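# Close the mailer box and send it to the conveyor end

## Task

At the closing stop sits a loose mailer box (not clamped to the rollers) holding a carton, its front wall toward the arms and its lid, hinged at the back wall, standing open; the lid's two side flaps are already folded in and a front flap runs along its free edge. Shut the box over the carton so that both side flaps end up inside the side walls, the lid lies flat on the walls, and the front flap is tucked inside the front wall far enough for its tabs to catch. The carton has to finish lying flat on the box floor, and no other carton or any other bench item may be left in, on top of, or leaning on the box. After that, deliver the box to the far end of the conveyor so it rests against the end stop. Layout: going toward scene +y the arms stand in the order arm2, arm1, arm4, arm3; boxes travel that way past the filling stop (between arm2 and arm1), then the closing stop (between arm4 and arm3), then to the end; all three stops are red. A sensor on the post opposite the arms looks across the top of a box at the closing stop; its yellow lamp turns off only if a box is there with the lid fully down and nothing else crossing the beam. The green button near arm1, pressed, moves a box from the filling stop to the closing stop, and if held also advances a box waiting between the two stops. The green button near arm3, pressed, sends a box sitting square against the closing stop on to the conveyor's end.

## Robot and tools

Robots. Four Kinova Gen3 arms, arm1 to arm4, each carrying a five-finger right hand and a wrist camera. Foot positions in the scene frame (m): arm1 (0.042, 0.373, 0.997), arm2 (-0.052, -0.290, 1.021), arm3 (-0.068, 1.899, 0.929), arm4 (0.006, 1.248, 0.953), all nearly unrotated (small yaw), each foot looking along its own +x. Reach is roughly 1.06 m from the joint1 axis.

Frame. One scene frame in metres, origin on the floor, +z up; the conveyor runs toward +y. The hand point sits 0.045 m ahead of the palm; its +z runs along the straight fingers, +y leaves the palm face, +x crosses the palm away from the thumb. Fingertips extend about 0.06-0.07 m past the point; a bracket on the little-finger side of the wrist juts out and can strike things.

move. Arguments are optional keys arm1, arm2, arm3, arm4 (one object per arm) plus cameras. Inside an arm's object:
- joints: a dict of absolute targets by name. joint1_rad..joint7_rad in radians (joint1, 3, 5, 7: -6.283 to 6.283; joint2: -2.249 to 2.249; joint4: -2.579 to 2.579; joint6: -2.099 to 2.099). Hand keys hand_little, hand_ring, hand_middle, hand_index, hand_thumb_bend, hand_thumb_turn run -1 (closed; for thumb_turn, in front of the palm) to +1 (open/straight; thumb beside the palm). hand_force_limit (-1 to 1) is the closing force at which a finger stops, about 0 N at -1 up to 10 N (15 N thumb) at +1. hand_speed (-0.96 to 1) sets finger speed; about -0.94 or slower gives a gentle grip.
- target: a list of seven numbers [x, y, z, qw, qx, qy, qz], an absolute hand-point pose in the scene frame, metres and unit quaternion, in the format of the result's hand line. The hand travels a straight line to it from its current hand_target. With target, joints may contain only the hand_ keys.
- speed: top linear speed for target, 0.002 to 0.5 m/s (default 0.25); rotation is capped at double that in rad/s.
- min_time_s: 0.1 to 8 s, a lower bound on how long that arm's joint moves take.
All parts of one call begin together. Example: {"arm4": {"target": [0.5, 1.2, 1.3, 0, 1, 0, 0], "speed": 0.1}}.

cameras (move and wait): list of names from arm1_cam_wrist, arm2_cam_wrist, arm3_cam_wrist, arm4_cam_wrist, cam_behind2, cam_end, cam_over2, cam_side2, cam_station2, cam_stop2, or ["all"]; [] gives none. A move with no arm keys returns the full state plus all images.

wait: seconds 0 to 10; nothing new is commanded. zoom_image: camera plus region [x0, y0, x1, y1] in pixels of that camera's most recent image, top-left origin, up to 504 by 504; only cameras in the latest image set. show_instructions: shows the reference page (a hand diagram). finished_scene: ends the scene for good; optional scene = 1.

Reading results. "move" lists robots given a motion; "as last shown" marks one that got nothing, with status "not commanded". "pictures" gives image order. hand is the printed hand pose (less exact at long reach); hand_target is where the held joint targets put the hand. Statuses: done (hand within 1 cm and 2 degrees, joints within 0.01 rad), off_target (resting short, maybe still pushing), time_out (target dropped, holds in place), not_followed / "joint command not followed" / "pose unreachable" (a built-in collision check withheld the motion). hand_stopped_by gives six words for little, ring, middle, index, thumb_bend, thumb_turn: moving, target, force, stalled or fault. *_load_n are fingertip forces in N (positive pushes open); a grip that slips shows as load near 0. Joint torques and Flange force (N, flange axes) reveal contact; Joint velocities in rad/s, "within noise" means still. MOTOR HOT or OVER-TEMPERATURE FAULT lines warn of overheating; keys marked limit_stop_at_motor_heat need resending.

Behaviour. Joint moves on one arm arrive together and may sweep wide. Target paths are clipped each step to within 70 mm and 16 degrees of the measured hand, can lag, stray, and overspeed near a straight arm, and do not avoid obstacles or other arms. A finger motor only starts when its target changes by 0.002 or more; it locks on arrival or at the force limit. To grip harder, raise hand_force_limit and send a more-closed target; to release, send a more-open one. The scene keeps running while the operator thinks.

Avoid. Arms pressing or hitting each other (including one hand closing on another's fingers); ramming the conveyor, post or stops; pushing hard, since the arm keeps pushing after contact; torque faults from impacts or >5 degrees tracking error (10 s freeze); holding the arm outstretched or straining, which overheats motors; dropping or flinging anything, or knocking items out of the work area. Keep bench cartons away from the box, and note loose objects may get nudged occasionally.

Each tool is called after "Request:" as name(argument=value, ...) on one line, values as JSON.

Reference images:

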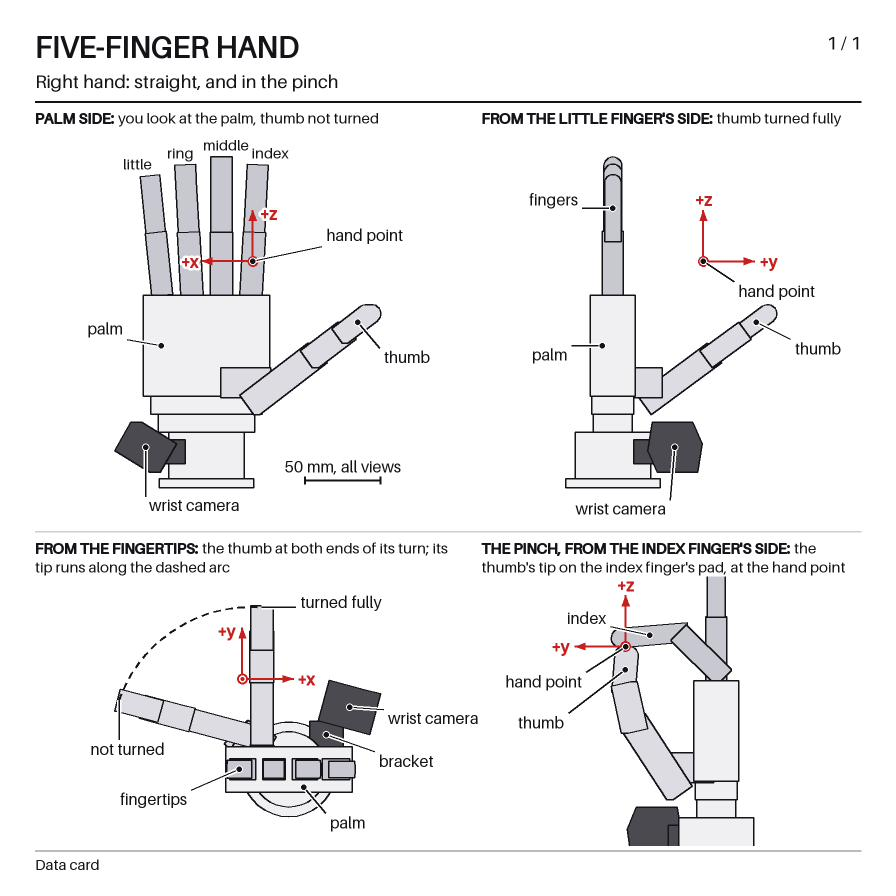

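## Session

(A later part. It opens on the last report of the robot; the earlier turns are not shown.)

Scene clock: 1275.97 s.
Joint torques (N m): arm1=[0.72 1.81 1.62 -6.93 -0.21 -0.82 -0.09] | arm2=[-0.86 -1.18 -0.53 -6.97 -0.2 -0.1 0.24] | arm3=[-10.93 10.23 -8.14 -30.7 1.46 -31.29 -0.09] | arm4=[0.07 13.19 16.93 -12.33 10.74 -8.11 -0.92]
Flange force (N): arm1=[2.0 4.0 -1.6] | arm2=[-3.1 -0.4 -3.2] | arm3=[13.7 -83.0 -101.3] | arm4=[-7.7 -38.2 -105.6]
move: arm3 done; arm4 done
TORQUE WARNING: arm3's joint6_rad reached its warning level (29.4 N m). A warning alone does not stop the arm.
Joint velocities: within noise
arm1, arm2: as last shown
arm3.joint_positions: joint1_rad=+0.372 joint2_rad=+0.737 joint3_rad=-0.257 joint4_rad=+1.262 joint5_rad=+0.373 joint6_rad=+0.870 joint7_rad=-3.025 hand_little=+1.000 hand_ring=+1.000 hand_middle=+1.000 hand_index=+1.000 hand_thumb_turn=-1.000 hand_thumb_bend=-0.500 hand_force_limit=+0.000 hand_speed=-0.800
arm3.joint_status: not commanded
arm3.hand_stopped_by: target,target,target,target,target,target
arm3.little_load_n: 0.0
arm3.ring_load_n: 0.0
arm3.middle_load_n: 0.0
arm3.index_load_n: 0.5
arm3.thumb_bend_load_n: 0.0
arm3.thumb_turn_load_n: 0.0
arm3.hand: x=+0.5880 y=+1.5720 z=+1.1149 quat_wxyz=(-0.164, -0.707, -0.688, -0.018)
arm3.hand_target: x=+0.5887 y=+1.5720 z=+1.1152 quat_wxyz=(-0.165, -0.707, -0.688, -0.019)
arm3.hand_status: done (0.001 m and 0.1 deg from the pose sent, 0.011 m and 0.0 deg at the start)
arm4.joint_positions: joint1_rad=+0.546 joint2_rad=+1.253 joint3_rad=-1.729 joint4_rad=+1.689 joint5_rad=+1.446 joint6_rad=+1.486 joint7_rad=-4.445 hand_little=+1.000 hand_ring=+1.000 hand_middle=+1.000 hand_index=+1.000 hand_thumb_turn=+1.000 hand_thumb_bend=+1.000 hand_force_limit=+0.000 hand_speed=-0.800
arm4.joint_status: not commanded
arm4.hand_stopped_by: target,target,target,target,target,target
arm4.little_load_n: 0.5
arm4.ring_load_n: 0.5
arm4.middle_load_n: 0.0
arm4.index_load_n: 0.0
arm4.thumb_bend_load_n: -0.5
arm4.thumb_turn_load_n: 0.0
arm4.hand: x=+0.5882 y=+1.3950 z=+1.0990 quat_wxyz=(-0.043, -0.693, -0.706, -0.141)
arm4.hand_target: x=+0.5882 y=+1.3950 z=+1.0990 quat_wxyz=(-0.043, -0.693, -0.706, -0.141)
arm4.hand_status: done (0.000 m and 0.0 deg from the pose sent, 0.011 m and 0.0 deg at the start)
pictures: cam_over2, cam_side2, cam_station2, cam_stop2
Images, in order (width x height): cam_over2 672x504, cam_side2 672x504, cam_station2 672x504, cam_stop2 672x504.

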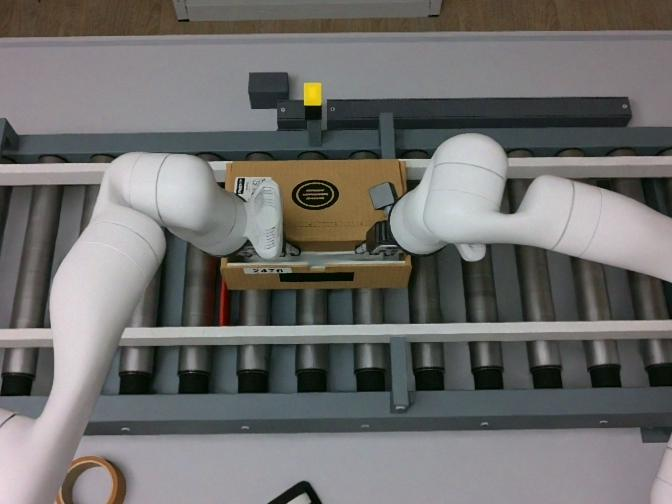

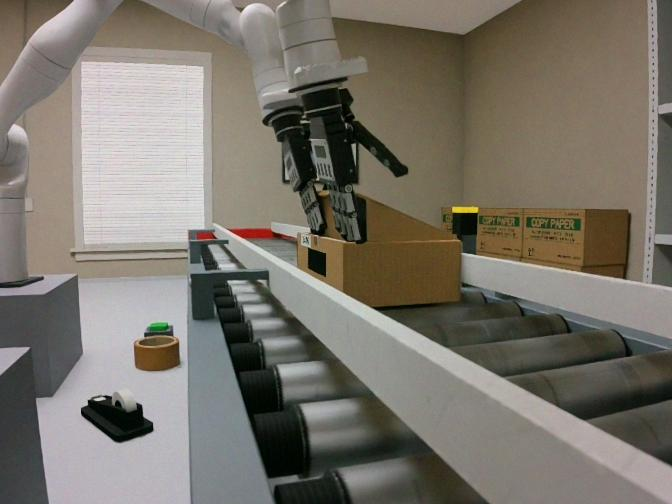

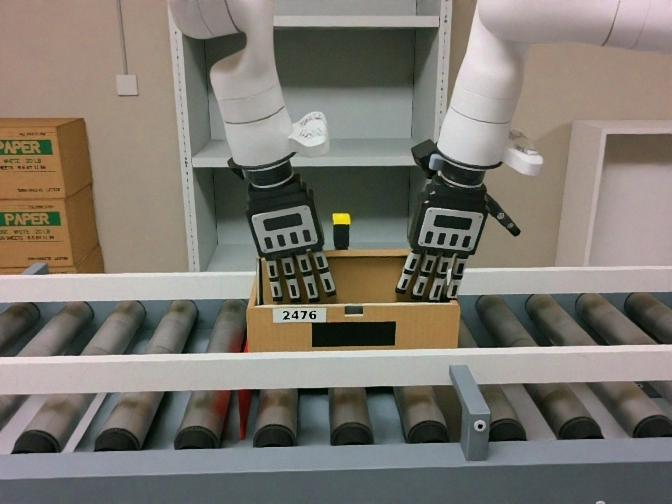

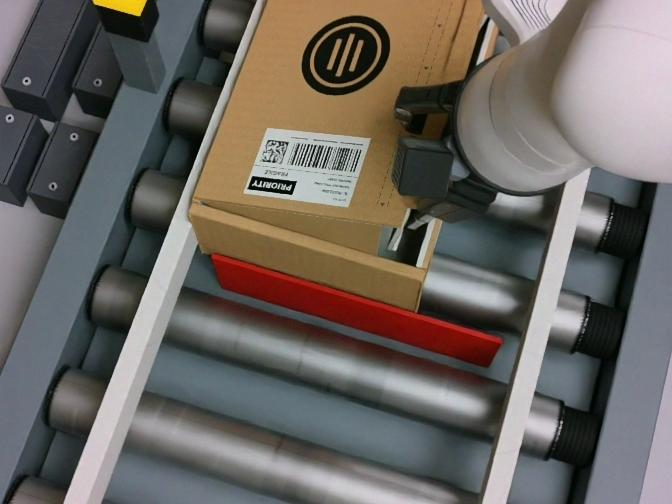

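Request:
move(arm4={"target":[0.5872,1.395,1.104,0.0432,0.6929,0.7058,0.1410],"speed":0.03}, arm3={"target":[0.5877,1.572,1.1202,0.1651,0.7068,0.6876,0.0185],"speed":0.03}, cameras=["cam_side2","cam_over2","cam_station2","cam_stop2"])

Request:
zoom_image(camera="cam_side2", region=[240, 110, 480, 310])

Request:
zoom_image(camera="cam_station2", region=[230, 230, 490, 370])

Request:
zoom_image(camera="cam_over2", region=[210, 220, 430, 300])

Scene clock: 1284.23 s.
Joint torques (N m): arm1=[0.81 1.81 1.63 -6.89 -0.22 -0.81 -0.06] | arm2=[-0.83 -1.17 -0.47 -6.91 -0.26 -0.09 0.24] | arm3=[-7.52 -13.52 -6.92 -24.5 0.74 -18.61 0.03] | arm4=[-0.82 -7.3 0.53 -3.77 2.52 -2.03 -0.05]
Flange force (N): arm1=[2.0 4.1 -1.7] | arm2=[-3.2 -0.3 -3.4] | arm3=[6.6 -45.1 -40.5] | arm4=[-2.2 -6.7 -32.3]
move: arm3 done; arm4 done
TORQUE WARNING: arm3's joint6_rad reached its warning level (29.4 N m). A warning alone does not stop the arm.
Joint velocities: within noise
arm1, arm2: as last shown
arm3.joint_positions: joint1_rad=+0.374 joint2_rad=+0.730 joint3_rad=-0.260 joint4_rad=+1.258 joint5_rad=+0.370 joint6_rad=+0.878 joint7_rad=-3.022 hand_little=+1.000 hand_ring=+1.000 hand_middle=+1.000 hand_index=+1.000 hand_thumb_turn=-1.000 hand_thumb_bend=-0.500 hand_force_limit=+0.000 hand_speed=-0.800
arm3.joint_status: not commanded
arm3.hand_stopped_by: target,target,target,target,target,target
arm3.little_load_n: 0.0
arm3.ring_load_n: 0.0
arm3.middle_load_n: 0.0
arm3.index_load_n: 0.5
arm3.thumb_bend_load_n: 0.0
arm3.thumb_turn_load_n: 0.0
arm3.hand: x=+0.5877 y=+1.5720 z=+1.1202 quat_wxyz=(-0.165, -0.707, -0.688, -0.019)
arm3.hand_target: x=+0.5877 y=+1.5720 z=+1.1202 quat_wxyz=(-0.165, -0.707, -0.688, -0.019)
arm3.hand_status: done (0.000 m and 0.0 deg from the pose sent, 0.005 m and 0.1 deg at the start)
arm4.joint_positions: joint1_rad=+0.546 joint2_rad=+1.245 joint3_rad=-1.736 joint4_rad=+1.686 joint5_rad=+1.438 joint6_rad=+1.492 joint7_rad=-4.444 hand_little=+1.000 hand_ring=+1.000 hand_middle=+1.000 hand_index=+1.000 hand_thumb_turn=+1.000 hand_thumb_bend=+1.000 hand_force_limit=+0.000 hand_speed=-0.800
arm4.joint_status: not commanded
arm4.hand_stopped_by: target,target,target,target,target,target
arm4.little_load_n: 0.0
arm4.ring_load_n: 0.0
arm4.middle_load_n: 0.0
arm4.index_load_n: 0.0
arm4.thumb_bend_load_n: 0.0
arm4.thumb_turn_load_n: 0.0
arm4.hand: x=+0.5872 y=+1.3950 z=+1.1040 quat_wxyz=(-0.043, -0.693, -0.706, -0.141)
arm4.hand_target: x=+0.5872 y=+1.3950 z=+1.1040 quat_wxyz=(-0.043, -0.693, -0.706, -0.141)
arm4.hand_status: done (0.000 m and 0.0 deg from the pose sent, 0.005 m and 0.0 deg at the start)
pictures: cam_over2, cam_side2, cam_station2, cam_stop2
Images, in order (width x height): cam_over2 672x504, cam_side2 672x504, cam_station2 672x504, cam_stop2 672x504.

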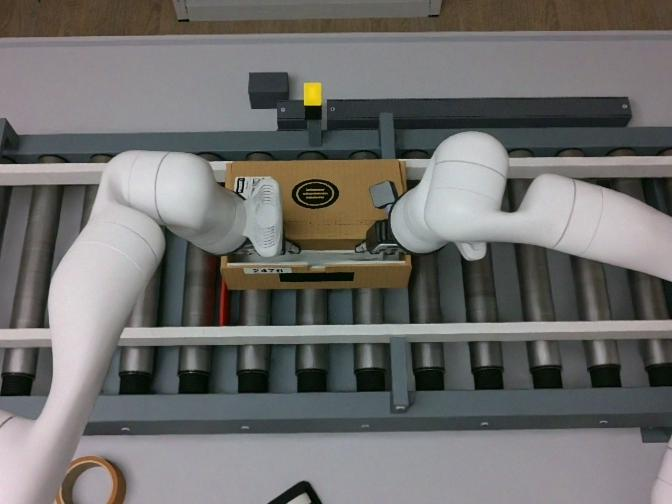

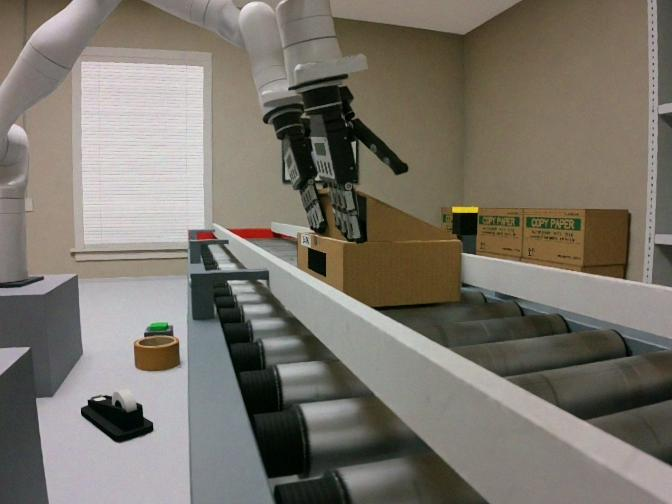

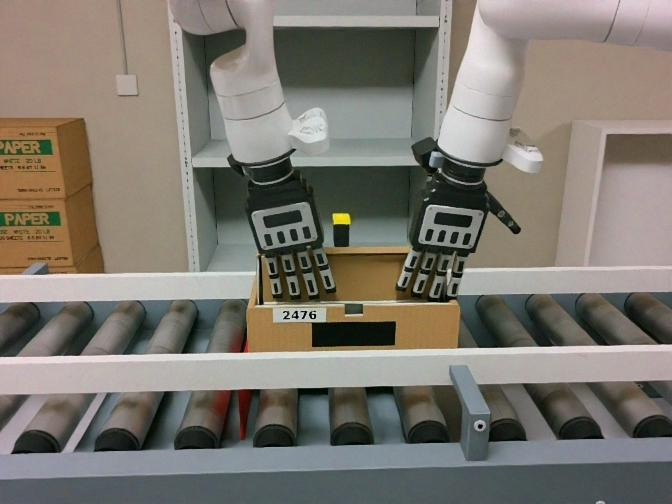

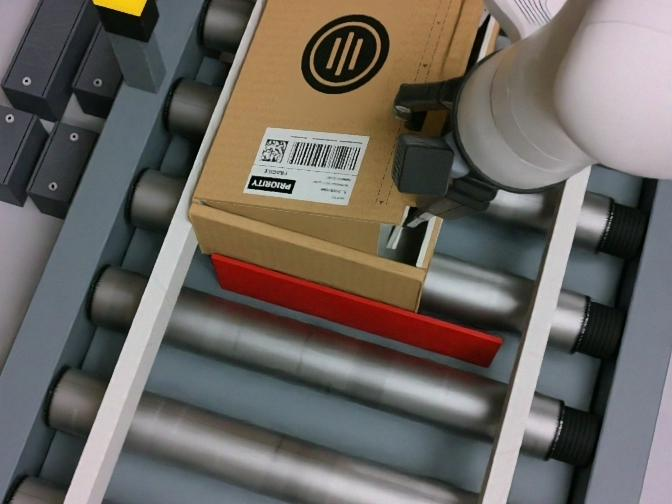

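Scaled by 2.100 from the camera's image (finer frame: 960x720).

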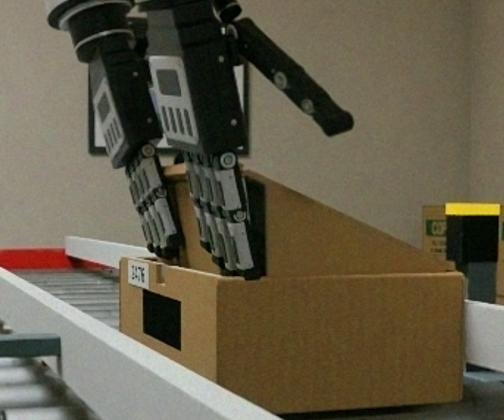

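Scaled by 1.938 from the camera's image (finer frame: 960x720).

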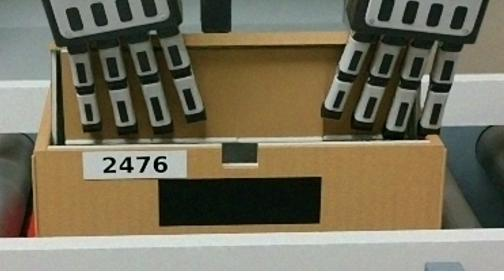

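Scaled by 2.291 from the camera's image (finer frame: 960x720).

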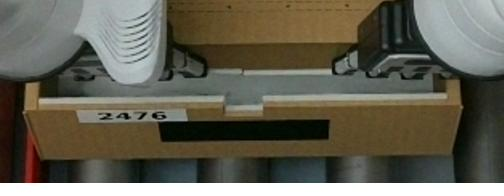

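Request:
move(arm4={"target":[0.5862,1.395,1.106,0.0432,0.6929,0.7058,0.1410],"speed":0.03}, arm3={"target":[0.5837,1.572,1.1202,0.1651,0.7068,0.6876,0.0185],"speed":0.03}, cameras=["cam_side2","cam_over2","cam_station2","cam_stop2"])

Request:
zoom_image(camera="cam_side2", region=[320, 160, 400, 260])

Request:
zoom_image(camera="cam_over2", region=[210, 220, 430, 300])

Request:
zoom_image(camera="cam_stop2", region=[360, 160, 460, 280])

Scene clock: 1317.33 s.
Joint torques (N m): arm1=[0.68 1.79 1.7 -6.99 -0.22 -0.81 -0.09] | arm2=[-0.83 -1.19 -0.54 -6.9 -0.25 -0.11 0.26] | arm3=[0.06 -22.75 -1.36 -7.61 0.03 -0.98 -0.02] | arm4=[-2.05 -13.85 -5.85 -2.66 0.69 -1.65 -0.03]
Flange force (N): arm1=[2.2 4.3 -1.3] | arm2=[-3.2 -0.4 -3.5] | arm3=[-2.1 6.2 2.8] | arm4=[-3.9 -1.1 -10.8]
move: arm3 done; arm4 done
Joint velocities: within noise
arm1, arm2: as last shown
arm3.joint_positions: joint1_rad=+0.378 joint2_rad=+0.722 joint3_rad=-0.261 joint4_rad=+1.275 joint5_rad=+0.370 joint6_rad=+0.870 joint7_rad=-3.022 hand_little=+1.000 hand_ring=+1.000 hand_middle=+1.000 hand_index=+1.000 hand_thumb_turn=-1.000 hand_thumb_bend=-0.500 hand_force_limit=+0.000 hand_speed=-0.800
arm3.joint_status: not commanded
arm3.hand_stopped_by: target,target,target,target,target,target
arm3.little_load_n: 0.0
arm3.ring_load_n: 0.0
arm3.middle_load_n: 0.0
arm3.index_load_n: 0.0
arm3.thumb_bend_load_n: 0.0
arm3.thumb_turn_load_n: -0.5
arm3.hand: x=+0.5837 y=+1.5720 z=+1.1202 quat_wxyz=(-0.165, -0.707, -0.688, -0.019)
arm3.hand_target: x=+0.5837 y=+1.5720 z=+1.1202 quat_wxyz=(-0.165, -0.707, -0.688, -0.019)
arm3.hand_status: done (0.000 m and 0.0 deg from the pose sent, 0.004 m and 0.0 deg at the start)
arm4.joint_positions: joint1_rad=+0.547 joint2_rad=+1.241 joint3_rad=-1.739 joint4_rad=+1.687 joint5_rad=+1.434 joint6_rad=+1.494 joint7_rad=-4.445 hand_little=+1.000 hand_ring=+1.000 hand_middle=+1.000 hand_index=+1.000 hand_thumb_turn=+1.000 hand_thumb_bend=+1.000 hand_force_limit=+0.000 hand_speed=-0.800
arm4.joint_status: not commanded
arm4.hand_stopped_by: target,target,target,target,target,target
arm4.little_load_n: 0.0
arm4.ring_load_n: 0.0
arm4.middle_load_n: 0.0
arm4.index_load_n: 0.0
arm4.thumb_bend_load_n: 0.0
arm4.thumb_turn_load_n: 0.0
arm4.hand: x=+0.5862 y=+1.3950 z=+1.1060 quat_wxyz=(-0.043, -0.693, -0.706, -0.141)
arm4.hand_target: x=+0.5862 y=+1.3950 z=+1.1060 quat_wxyz=(-0.043, -0.693, -0.706, -0.141)
arm4.hand_status: done (0.000 m and 0.0 deg from the pose sent, 0.002 m and 0.0 deg at the start)
pictures: cam_over2, cam_side2, cam_station2, cam_stop2
Images, in order (width x height): cam_over2 672x504, cam_side2 672x504, cam_station2 672x504, cam_stop2 672x504.

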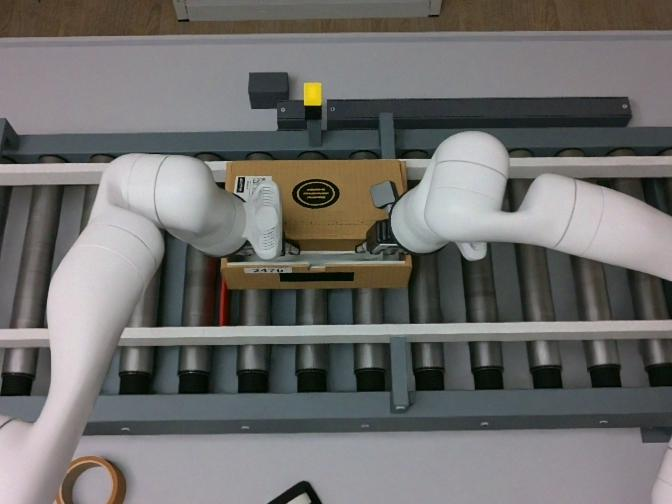

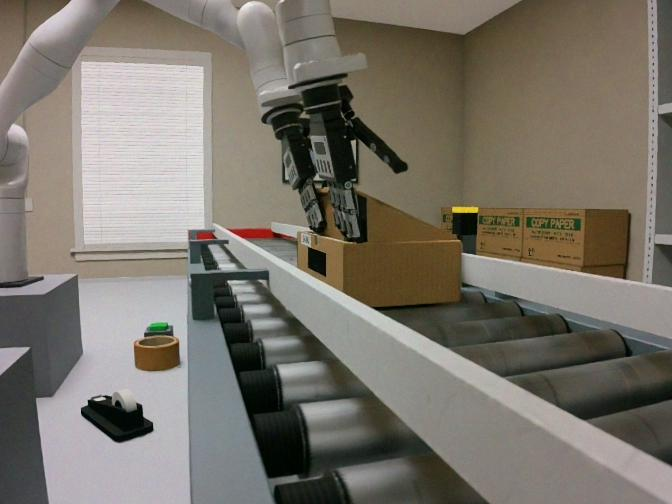

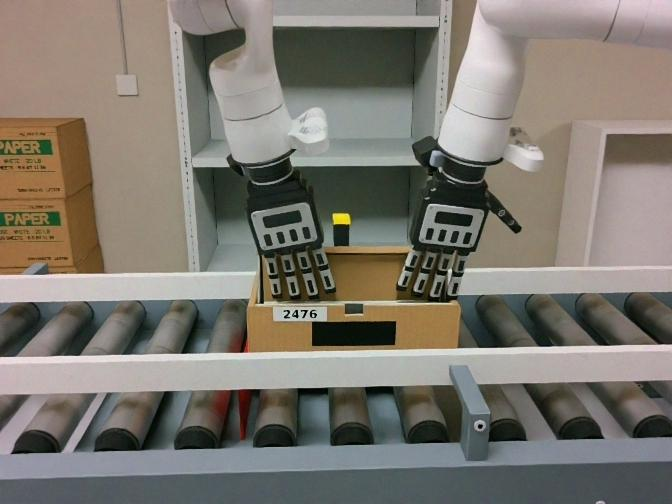

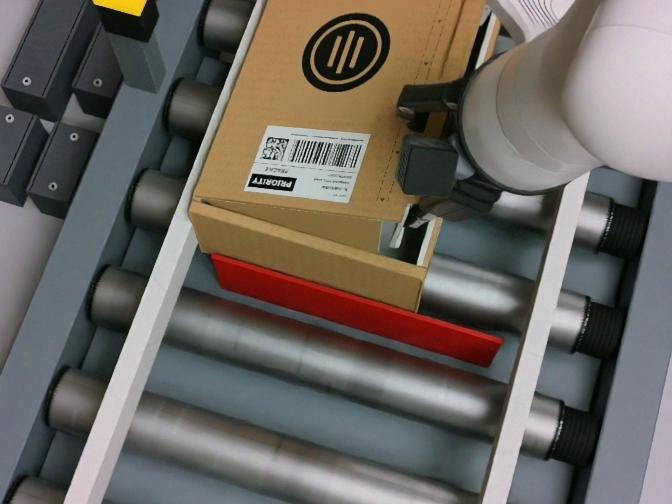

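Scaled by 5.040 from the camera's image (finer frame: 960x720).

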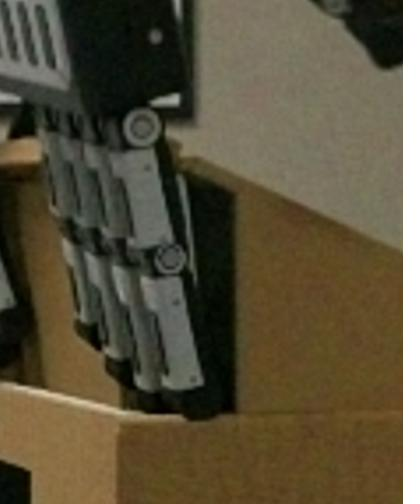

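Scaled by 2.291 from the camera's image (finer frame: 960x720).

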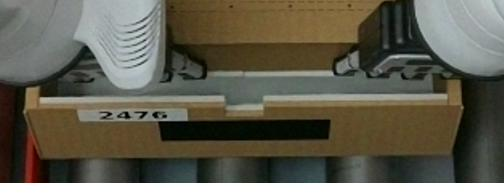

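Scaled by 4.200 from the camera's image (finer frame: 960x720).

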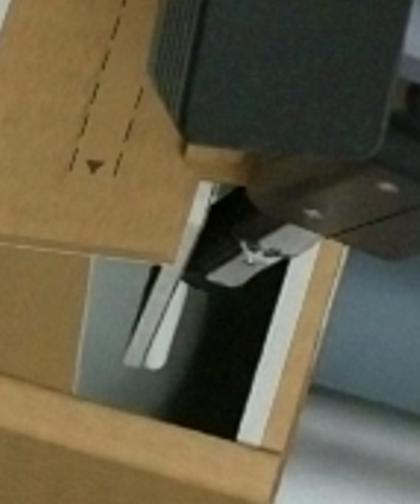

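Request:
zoom_image(camera="cam_side2", region=[240, 110, 480, 310])

Scaled by 2.100 from the camera's image (finer frame: 960x720).

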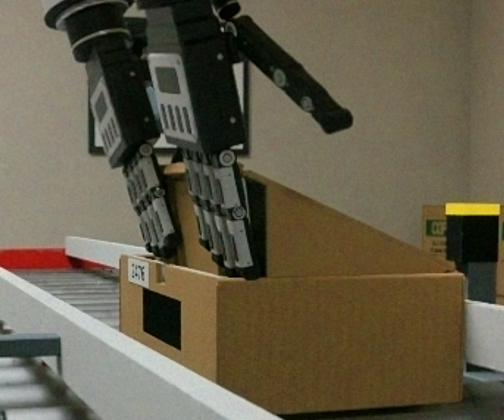

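Request:
move(arm4={"target":[0.5857,1.395,1.102,0.0432,0.6929,0.7058,0.1410],"speed":0.02}, arm3={"target":[0.5847,1.572,1.1162,0.1651,0.7068,0.6876,0.0185],"speed":0.02}, cameras=["cam_side2"])

Request:
zoom_image(camera="cam_side2", region=[240, 110, 480, 310])

Scene clock: 1335.67 s.
Joint torques (N m): arm1=[0.74 1.8 1.62 -6.98 -0.2 -0.82 -0.09] | arm2=[-0.79 -1.2 -0.49 -6.92 -0.21 -0.12 0.24] | arm3=[-0.27 -20 -1.47 -6.26 -0.21 -0.76 -0.02] | arm4=[-7.49 -0.35 0.77 -0.65 -0.93 -5.34 -0.12]
Flange force (N): arm1=[2.1 4.0 -1.4] | arm2=[-3.2 -0.3 -3.5] | arm3=[-3.0 6.1 -1.3] | arm4=[-11.5 0.4 -44.8]
move: arm3 done; arm4 done
Joint velocities: within noise
arm1, arm2: as last shown
arm1.thumb_bend_load_n: -0.5
arm3.joint_positions: joint1_rad=+0.377 joint2_rad=+0.728 joint3_rad=-0.259 joint4_rad=+1.277 joint5_rad=+0.373 joint6_rad=+0.863 joint7_rad=-3.025 hand_little=+1.000 hand_ring=+1.000 hand_middle=+1.000 hand_index=+1.000 hand_thumb_turn=-1.000 hand_thumb_bend=-0.500 hand_force_limit=+0.000 hand_speed=-0.800
arm3.joint_status: not commanded
arm3.hand_stopped_by: target,target,target,target,target,target
arm3.little_load_n: 0.0
arm3.ring_load_n: -0.5
arm3.middle_load_n: 0.0
arm3.index_load_n: 0.0
arm3.thumb_bend_load_n: 0.0
arm3.thumb_turn_load_n: 0.0
arm3.hand: x=+0.5847 y=+1.5720 z=+1.1162 quat_wxyz=(-0.165, -0.707, -0.688, -0.019)
arm3.hand_target: x=+0.5847 y=+1.5720 z=+1.1162 quat_wxyz=(-0.165, -0.707, -0.688, -0.019)
arm3.hand_status: done (0.000 m and 0.0 deg from the pose sent, 0.004 m and 0.0 deg at the start)
arm4.joint_positions: joint1_rad=+0.547 joint2_rad=+1.247 joint3_rad=-1.734 joint4_rad=+1.693 joint5_rad=+1.440 joint6_rad=+1.490 joint7_rad=-4.450 hand_little=+1.000 hand_ring=+1.000 hand_middle=+1.000 hand_index=+1.000 hand_thumb_turn=+1.000 hand_thumb_bend=+1.000 hand_force_limit=+0.000 hand_speed=-0.800
arm4.joint_status: not commanded
arm4.hand_stopped_by: target,target,target,target,target,target
arm4.little_load_n: 0.0
arm4.ring_load_n: 0.0
arm4.middle_load_n: 0.0
arm4.index_load_n: 0.0
arm4.thumb_bend_load_n: 0.0
arm4.thumb_turn_load_n: 0.0
arm4.hand: x=+0.5857 y=+1.3950 z=+1.1020 quat_wxyz=(-0.043, -0.693, -0.706, -0.141)
arm4.hand_target: x=+0.5857 y=+1.3950 z=+1.1020 quat_wxyz=(-0.043, -0.693, -0.706, -0.141)
arm4.hand_status: done (0.000 m and 0.0 deg from the pose sent, 0.004 m and 0.0 deg at the start)
Images, in order (width x height): cam_side2 672x504.

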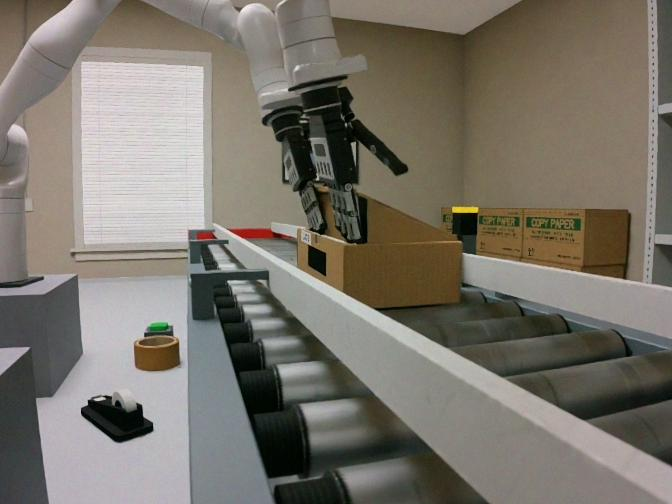

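Scaled by 2.100 from the camera's image (finer frame: 960x720).

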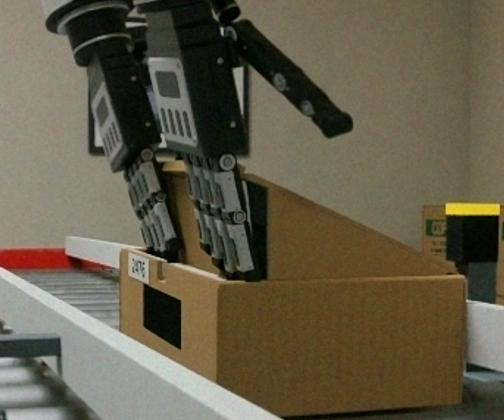

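Request:
move(arm4={"target":[0.5847,1.395,1.108,0.0432,0.6929,0.7058,0.1410],"speed":0.04})

Request:
move(arm4={"target":[0.5837,1.409,1.108,0.0432,0.6929,0.7058,0.1410],"speed":0.04}, cameras=["cam_side2","cam_over2","cam_station2","cam_stop2"])

Request:
zoom_image(camera="cam_side2", region=[240, 110, 480, 310])

Request:
zoom_image(camera="cam_station2", region=[230, 230, 490, 370])

Scene clock: 1345.57 s.
Joint torques (N m): arm1=[0.73 1.78 1.66 -6.96 -0.23 -0.81 -0.06] | arm2=[-0.84 -1.14 -0.54 -6.95 -0.22 -0.15 0.25] | arm3=[0.12 -23.05 -1.34 -7.85 0.07 -1.02 -0.05] | arm4=[0.11 -17.44 -7.02 -2.55 0.42 0.32 -0.12]
Flange force (N): arm1=[2.1 4.2 -1.5] | arm2=[-3.0 -0.5 -3.4] | arm3=[-1.8 5.6 3.1] | arm4=[0.0 1.2 0.0]
move: arm4 done
Joint velocities: within noise
arm1, arm2, arm3: as last shown
arm1.thumb_bend_load_n: 0.0
arm3.ring_load_n: 0.0
arm4.joint_positions: joint1_rad=+0.548 joint2_rad=+1.238 joint3_rad=-1.742 joint4_rad=+1.689 joint5_rad=+1.430 joint6_rad=+1.496 joint7_rad=-4.448 hand_little=+1.000 hand_ring=+1.000 hand_middle=+1.000 hand_index=+1.000 hand_thumb_turn=+1.000 hand_thumb_bend=+1.000 hand_force_limit=+0.000 hand_speed=-0.800
arm4.joint_status: not commanded
arm4.hand_stopped_by: target,target,target,target,target,target
arm4.little_load_n: 0.0
arm4.ring_load_n: 0.0
arm4.middle_load_n: 0.0
arm4.index_load_n: -1.0
arm4.thumb_bend_load_n: 0.0
arm4.thumb_turn_load_n: 0.0
arm4.hand: x=+0.5847 y=+1.3950 z=+1.1080 quat_wxyz=(-0.043, -0.693, -0.706, -0.141)
arm4.hand_target: x=+0.5847 y=+1.3950 z=+1.1080 quat_wxyz=(-0.043, -0.693, -0.706, -0.141)
arm4.hand_status: done (0.000 m and 0.0 deg from the pose sent, 0.006 m and 0.0 deg at the start)
pictures: none

Scene clock: 1346.53 s.
Joint torques (N m): arm1=[0.7 1.82 1.68 -6.93 -0.19 -0.82 -0.11] | arm2=[-0.81 -1.2 -0.57 -6.89 -0.24 -0.11 0.26] | arm3=[0.26 -22.77 -1.18 -7.68 0.1 -1.01 0] | arm4=[-6.5 -16.64 -11.44 -2.12 -0.65 -4.05 -0.02]
Flange force (N): arm1=[2.2 4.2 -1.6] | arm2=[-3.3 -0.5 -3.6] | arm3=[-1.6 6.0 2.6] | arm4=[-12.2 0.9 -1.5]
move: arm4 done
Joint velocities: within noise
arm1, arm2, arm3: as last shown
arm2.little_load_n: -0.5
arm4.joint_positions: joint1_rad=+0.514 joint2_rad=+1.235 joint3_rad=-1.734 joint4_rad=+1.677 joint5_rad=+1.434 joint6_rad=+1.497 joint7_rad=-4.468 hand_little=+1.000 hand_ring=+1.000 hand_middle=+1.000 hand_index=+1.000 hand_thumb_turn=+1.000 hand_thumb_bend=+1.000 hand_force_limit=+0.000 hand_speed=-0.800
arm4.joint_status: not commanded
arm4.hand_stopped_by: target,target,target,target,target,target
arm4.little_load_n: 0.0
arm4.ring_load_n: 0.0
arm4.middle_load_n: 0.0
arm4.index_load_n: -1.0
arm4.thumb_bend_load_n: 0.0
arm4.thumb_turn_load_n: 0.0
arm4.hand: x=+0.5837 y=+1.4090 z=+1.1080 quat_wxyz=(-0.043, -0.693, -0.706, -0.141)
arm4.hand_target: x=+0.5837 y=+1.4090 z=+1.1080 quat_wxyz=(-0.043, -0.693, -0.706, -0.141)
arm4.hand_status: done (0.000 m and 0.0 deg from the pose sent, 0.014 m and 0.0 deg at the start)
pictures: cam_over2, cam_side2, cam_station2, cam_stop2
Images, in order (width x height): cam_over2 672x504, cam_side2 672x504, cam_station2 672x504, cam_stop2 672x504.

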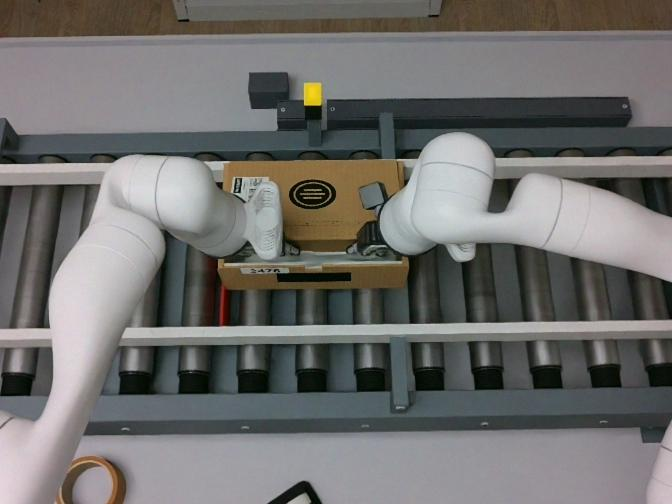

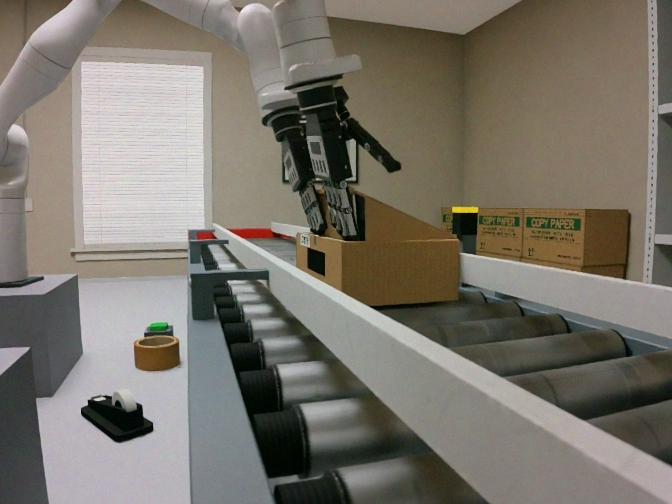

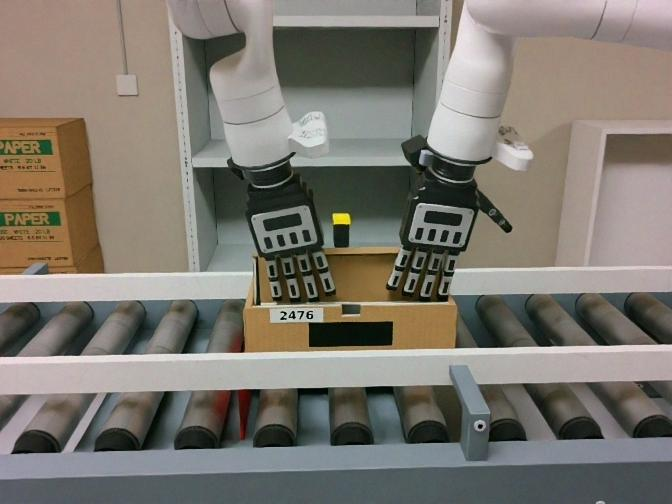

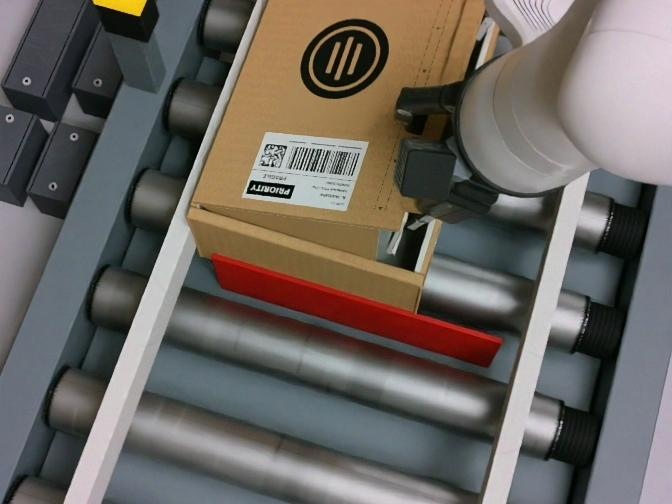

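Scaled by 2.100 from the camera's image (finer frame: 960x720).

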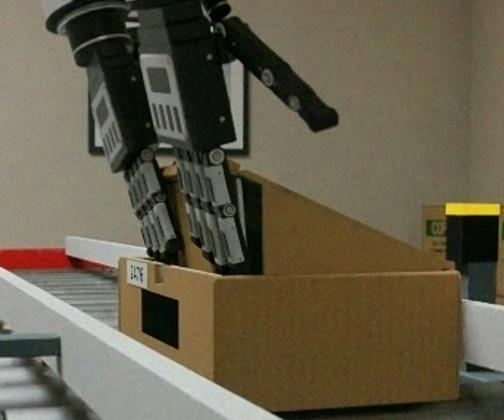

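Scaled by 1.938 from the camera's image (finer frame: 960x720).

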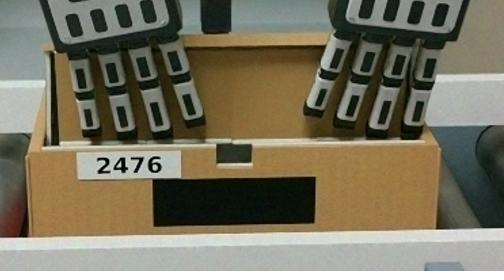

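Request:
move(arm4={"target":[0.5817,1.412,1.108,0.0432,0.6929,0.7058,0.1410],"speed":0.04})

Request:
move(arm4={"target":[0.5817,1.417,1.107,0.0432,0.6929,0.7058,0.1410],"speed":0.04}, cameras=["cam_side2","cam_station2"])

Request:
zoom_image(camera="cam_station2", region=[230, 230, 490, 370])

Scene clock: 1359.70 s.
Joint torques (N m): arm1=[0.74 1.77 1.65 -6.94 -0.19 -0.81 -0.09] | arm2=[-0.88 -1.18 -0.49 -6.9 -0.22 -0.12 0.22] | arm3=[-0.23 -22.89 -1.65 -7.66 -0.05 -1.05 -0.04] | arm4=[-0.81 -17.93 -8.04 -2.62 0.4 -0.33 -0.08]
Flange force (N): arm1=[2.0 4.2 -1.5] | arm2=[-3.2 -0.4 -3.5] | arm3=[-2.5 5.9 3.0] | arm4=[-1.8 0.9 1.0]
move: arm4 done
Joint velocities: within noise
arm1, arm2, arm3: as last shown
arm2.little_load_n: 0.0
arm2.middle_load_n: -0.5
arm4.joint_positions: joint1_rad=+0.508 joint2_rad=+1.234 joint3_rad=-1.734 joint4_rad=+1.681 joint5_rad=+1.434 joint6_rad=+1.498 joint7_rad=-4.477 hand_little=+1.000 hand_ring=+1.000 hand_middle=+1.000 hand_index=+1.000 hand_thumb_turn=+1.000 hand_thumb_bend=+1.000 hand_force_limit=+0.000 hand_speed=-0.800
arm4.joint_status: not commanded
arm4.hand_stopped_by: target,target,target,target,target,target
arm4.little_load_n: 0.0
arm4.ring_load_n: 0.0
arm4.middle_load_n: 0.0
arm4.index_load_n: 0.0
arm4.thumb_bend_load_n: 0.0
arm4.thumb_turn_load_n: 0.0
arm4.hand: x=+0.5817 y=+1.4120 z=+1.1080 quat_wxyz=(-0.043, -0.693, -0.706, -0.141)
arm4.hand_target: x=+0.5817 y=+1.4120 z=+1.1080 quat_wxyz=(-0.043, -0.693, -0.706, -0.141)
arm4.hand_status: done (0.000 m and 0.0 deg from the pose sent, 0.004 m and 0.0 deg at the start)
pictures: none

Scene clock: 1360.67 s.
Joint torques (N m): arm1=[0.74 1.79 1.64 -6.94 -0.18 -0.82 -0.07] | arm2=[-0.83 -1.16 -0.52 -6.92 -0.24 -0.09 0.24] | arm3=[-0.22 -22.86 -1.65 -7.66 -0.07 -1.02 -0.03] | arm4=[-0.81 -17.94 -7.99 -2.66 0.4 -0.32 -0.07]
Flange force (N): arm1=[2.1 4.2 -1.6] | arm2=[-3.2 -0.4 -3.4] | arm3=[-2.4 5.8 3.0] | arm4=[-1.9 0.7 0.8]
move: arm4 done
Joint velocities: within noise
arm1.joint_positions: joint1_rad=+0.188 joint2_rad=-0.497 joint3_rad=-0.064 joint4_rad=+1.452 joint5_rad=-0.081 joint6_rad=+1.952 joint7_rad=-2.148 hand_little=+1.000 hand_ring=+1.000 hand_middle=+1.000 hand_index=+1.000 hand_thumb_turn=+1.000 hand_thumb_bend=+1.000 hand_force_limit=+0.000 hand_speed=-0.800
arm1.joint_status: not commanded
arm1.hand_stopped_by: target,target,target,target,target,target
arm1.little_load_n: 0.0
arm1.ring_load_n: 0.0
arm1.middle_load_n: 0.0
arm1.index_load_n: 0.0
arm1.thumb_bend_load_n: 0.0
arm1.thumb_turn_load_n: 0.0
arm1.hand: x=+0.2339 y=+0.3901 z=+1.5338 quat_wxyz=(-0.103, -0.305, -0.945, -0.055)
arm1.hand_target: x=+0.2339 y=+0.3901 z=+1.5338 quat_wxyz=(-0.103, -0.305, -0.945, -0.055)
arm1.hand_status: not commanded
arm2.joint_positions: joint1_rad=+0.239 joint2_rad=-0.396 joint3_rad=-0.058 joint4_rad=+1.564 joint5_rad=-0.065 joint6_rad=+1.956 joint7_rad=-1.827 hand_little=+1.000 hand_ring=+1.000 hand_middle=+1.000 hand_index=+1.000 hand_thumb_turn=+1.000 hand_thumb_bend=+1.000 hand_force_limit=+0.000 hand_speed=-0.800
arm2.joint_status: not commanded
arm2.hand_stopped_by: target,target,target,target,target,target
arm2.little_load_n: 0.0
arm2.ring_load_n: 0.0
arm2.middle_load_n: 0.0
arm2.index_load_n: 0.0
arm2.thumb_bend_load_n: -0.5
arm2.thumb_turn_load_n: 0.0
arm2.hand: x=+0.1278 y=-0.2881 z=+1.4988 quat_wxyz=(-0.012, -0.254, -0.967, -0.017)
arm2.hand_target: x=+0.1278 y=-0.2881 z=+1.4988 quat_wxyz=(-0.012, -0.254, -0.967, -0.017)
arm2.hand_status: not commanded
arm3: as last shown
arm4.joint_positions: joint1_rad=+0.496 joint2_rad=+1.234 joint3_rad=-1.730 joint4_rad=+1.676 joint5_rad=+1.437 joint6_rad=+1.497 joint7_rad=-4.484 hand_little=+1.000 hand_ring=+1.000 hand_middle=+1.000 hand_index=+1.000 hand_thumb_turn=+1.000 hand_thumb_bend=+1.000 hand_force_limit=+0.000 hand_speed=-0.800
arm4.joint_status: not commanded
arm4.hand_stopped_by: target,target,target,target,target,target
arm4.little_load_n: 0.0
arm4.ring_load_n: 0.0
arm4.middle_load_n: 0.0
arm4.index_load_n: 0.0
arm4.thumb_bend_load_n: 0.0
arm4.thumb_turn_load_n: 0.0
arm4.hand: x=+0.5817 y=+1.4170 z=+1.1070 quat_wxyz=(-0.043, -0.693, -0.706, -0.141)
arm4.hand_target: x=+0.5817 y=+1.4170 z=+1.1070 quat_wxyz=(-0.043, -0.693, -0.706, -0.141)
arm4.hand_status: done (0.000 m and 0.0 deg from the pose sent, 0.005 m and 0.0 deg at the start)
Images, in order (width x height): cam_side2 672x504, cam_station2 672x504.

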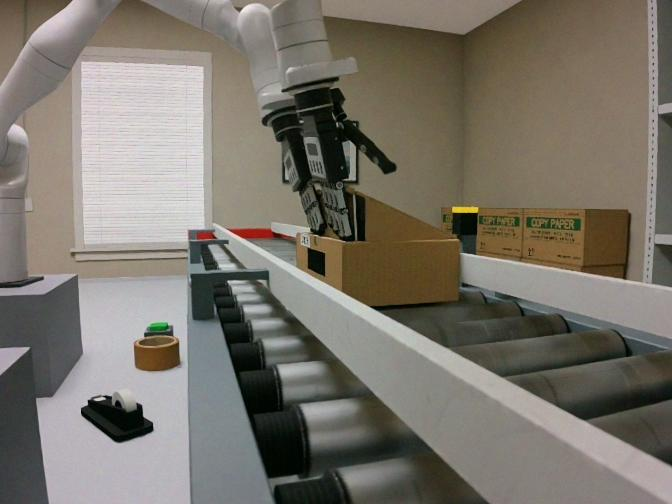

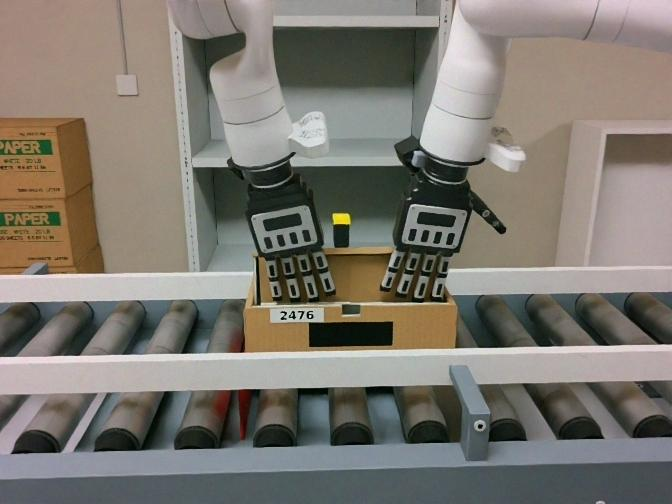

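Scaled by 1.938 from the camera's image (finer frame: 960x720).

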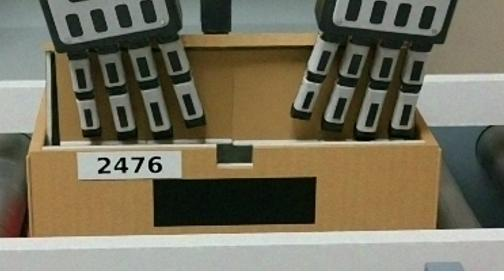

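Request:
move(arm4={"target":[0.5857,1.417,1.106,0.0432,0.6929,0.7058,0.1410],"speed":0.03}, arm3={"target":[0.5852,1.572,1.1162,0.1651,0.7068,0.6876,0.0185],"speed":0.03})

Request:
move(arm4={"target":[0.5857,1.417,1.102,0.0432,0.6929,0.7058,0.1410],"speed":0.03}, arm3={"target":[0.5852,1.572,1.1122,0.1651,0.7068,0.6876,0.0185],"speed":0.03}, cameras=["cam_side2","cam_station2","cam_stop2"])

Request:
zoom_image(camera="cam_station2", region=[230, 230, 490, 370])

Request:
zoom_image(camera="cam_side2", region=[240, 110, 480, 310])

Scene clock: 1370.10 s.
Joint torques (N m): arm1=[0.74 1.78 1.66 -6.96 -0.23 -0.8 -0.09] | arm2=[-0.84 -1.19 -0.55 -6.92 -0.23 -0.1 0.23] | arm3=[-1.04 -21.57 -2.29 -8.18 -0.18 -1.98 0.03] | arm4=[-0.73 -18.09 -7.96 -2.6 0.45 -0.27 -0.09]
Flange force (N): arm1=[2.1 4.1 -1.5] | arm2=[-3.2 -0.5 -3.4] | arm3=[-2.5 2.9 -0.5] | arm4=[-1.7 0.8 0.8]
move: arm3 done; arm4 done
Joint velocities: within noise
arm1, arm2: as last shown
arm2.thumb_bend_load_n: 0.0
arm3.joint_positions: joint1_rad=+0.376 joint2_rad=+0.729 joint3_rad=-0.259 joint4_rad=+1.275 joint5_rad=+0.373 joint6_rad=+0.864 joint7_rad=-3.025 hand_little=+1.000 hand_ring=+1.000 hand_middle=+1.000 hand_index=+1.000 hand_thumb_turn=-1.000 hand_thumb_bend=-0.500 hand_force_limit=+0.000 hand_speed=-0.800
arm3.joint_status: not commanded
arm3.hand_stopped_by: target,target,target,target,target,target
arm3.little_load_n: 0.0
arm3.ring_load_n: 0.0
arm3.middle_load_n: 0.0
arm3.index_load_n: 0.0
arm3.thumb_bend_load_n: 0.0
arm3.thumb_turn_load_n: 0.0
arm3.hand: x=+0.5852 y=+1.5720 z=+1.1162 quat_wxyz=(-0.165, -0.707, -0.688, -0.019)
arm3.hand_target: x=+0.5852 y=+1.5720 z=+1.1162 quat_wxyz=(-0.165, -0.707, -0.688, -0.018)
arm3.hand_status: done (0.000 m and 0.0 deg from the pose sent, 0.001 m and 0.0 deg at the start)
arm4.joint_positions: joint1_rad=+0.493 joint2_rad=+1.238 joint3_rad=-1.726 joint4_rad=+1.664 joint5_rad=+1.440 joint6_rad=+1.496 joint7_rad=-4.474 hand_little=+1.000 hand_ring=+1.000 hand_middle=+1.000 hand_index=+1.000 hand_thumb_turn=+1.000 hand_thumb_bend=+1.000 hand_force_limit=+0.000 hand_speed=-0.800
arm4.joint_status: not commanded
arm4.hand_stopped_by: target,target,target,target,target,target
arm4.little_load_n: 0.0
arm4.ring_load_n: 0.0
arm4.middle_load_n: 0.0
arm4.index_load_n: 0.0
arm4.thumb_bend_load_n: 0.0
arm4.thumb_turn_load_n: 0.0
arm4.hand: x=+0.5857 y=+1.4170 z=+1.1060 quat_wxyz=(-0.043, -0.693, -0.706, -0.141)
arm4.hand_target: x=+0.5857 y=+1.4170 z=+1.1060 quat_wxyz=(-0.043, -0.693, -0.706, -0.141)
arm4.hand_status: done (0.000 m and 0.0 deg from the pose sent, 0.004 m and 0.0 deg at the start)
pictures: none

Scene clock: 1371.07 s.
Joint torques (N m): arm1=[0.78 1.81 1.66 -6.99 -0.19 -0.81 -0.11] | arm2=[-0.8 -1.17 -0.56 -6.91 -0.25 -0.14 0.29] | arm3=[-0.53 -22.28 -1.81 -8.43 0.03 -1.9 0.02] | arm4=[-0.74 -17.01 -7.07 -2.43 0.3 -0.23 -0.08]
Flange force (N): arm1=[2.1 4.0 -1.3] | arm2=[-3.2 -0.4 -3.6] | arm3=[-1.8 3.2 0.5] | arm4=[-1.5 0.9 -1.8]
move: arm3 done; arm4 done
Joint velocities: within noise
arm1, arm2: as last shown
arm3.joint_positions: joint1_rad=+0.375 joint2_rad=+0.733 joint3_rad=-0.257 joint4_rad=+1.280 joint5_rad=+0.375 joint6_rad=+0.854 joint7_rad=-3.028 hand_little=+1.000 hand_ring=+1.000 hand_middle=+1.000 hand_index=+1.000 hand_thumb_turn=-1.000 hand_thumb_bend=-0.500 hand_force_limit=+0.000 hand_speed=-0.800
arm3.joint_status: not commanded
arm3.hand_stopped_by: target,target,target,target,target,target
arm3.little_load_n: 0.0
arm3.ring_load_n: 0.0
arm3.middle_load_n: 0.0
arm3.index_load_n: 0.0
arm3.thumb_bend_load_n: 0.0
arm3.thumb_turn_load_n: 0.0
arm3.hand: x=+0.5852 y=+1.5720 z=+1.1122 quat_wxyz=(-0.165, -0.707, -0.688, -0.018)
arm3.hand_target: x=+0.5852 y=+1.5720 z=+1.1122 quat_wxyz=(-0.165, -0.707, -0.688, -0.018)
arm3.hand_status: done (0.000 m and 0.0 deg from the pose sent, 0.004 m and 0.0 deg at the start)
arm4.joint_positions: joint1_rad=+0.493 joint2_rad=+1.244 joint3_rad=-1.721 joint4_rad=+1.669 joint5_rad=+1.447 joint6_rad=+1.491 joint7_rad=-4.477 hand_little=+1.000 hand_ring=+1.000 hand_middle=+1.000 hand_index=+1.000 hand_thumb_turn=+1.000 hand_thumb_bend=+1.000 hand_force_limit=+0.000 hand_speed=-0.800
arm4.joint_status: not commanded
arm4.hand_stopped_by: target,target,target,target,target,target
arm4.little_load_n: 0.0
arm4.ring_load_n: 0.0
arm4.middle_load_n: -0.5
arm4.index_load_n: 0.0
arm4.thumb_bend_load_n: 0.0
arm4.thumb_turn_load_n: 0.0
arm4.hand: x=+0.5857 y=+1.4170 z=+1.1020 quat_wxyz=(-0.043, -0.693, -0.706, -0.141)
arm4.hand_target: x=+0.5857 y=+1.4170 z=+1.1020 quat_wxyz=(-0.043, -0.693, -0.706, -0.141)
arm4.hand_status: done (0.000 m and 0.0 deg from the pose sent, 0.004 m and 0.0 deg at the start)
Images, in order (width x height): cam_side2 672x504, cam_station2 672x504, cam_stop2 672x504.

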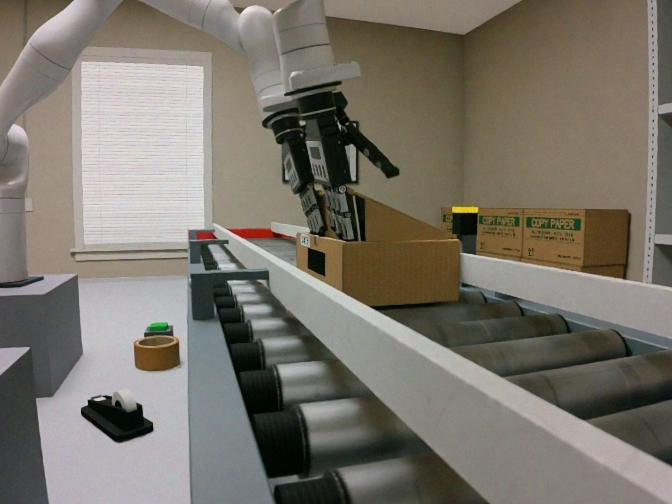

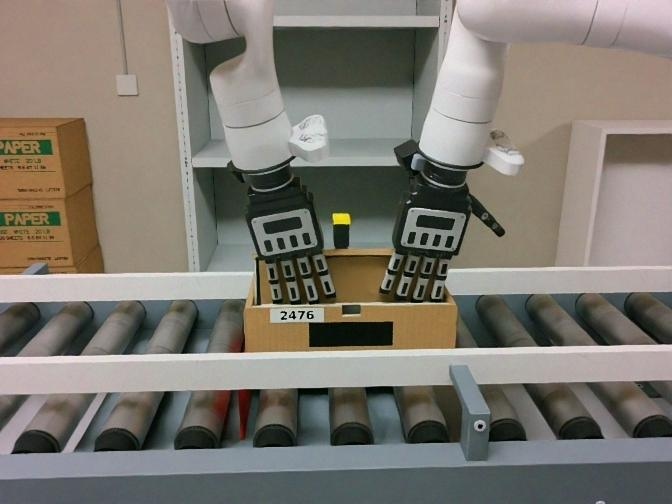

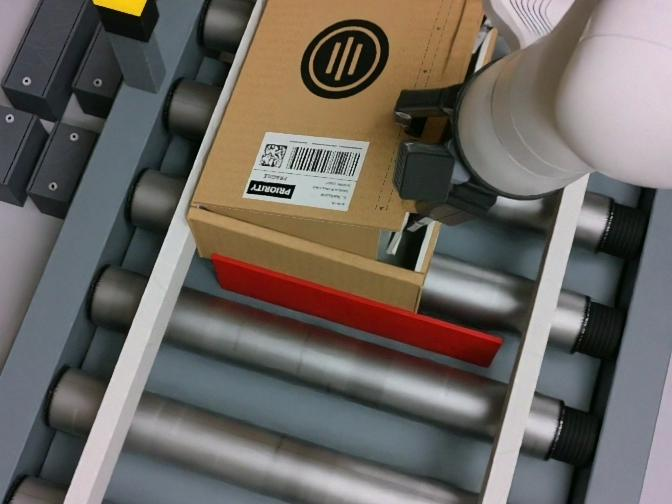

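Scaled by 1.938 from the camera's image (finer frame: 960x720).

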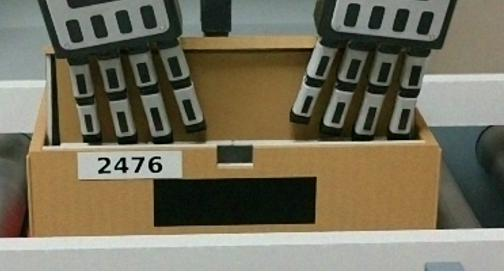

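Scaled by 2.100 from the camera's image (finer frame: 960x720).

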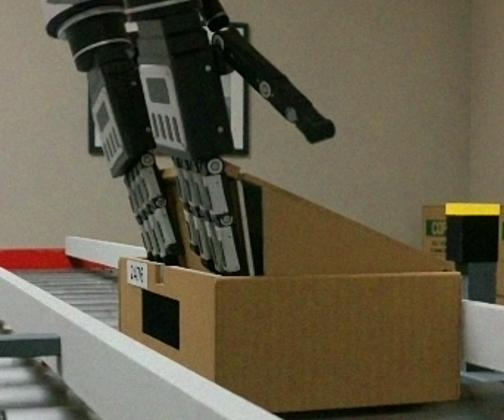

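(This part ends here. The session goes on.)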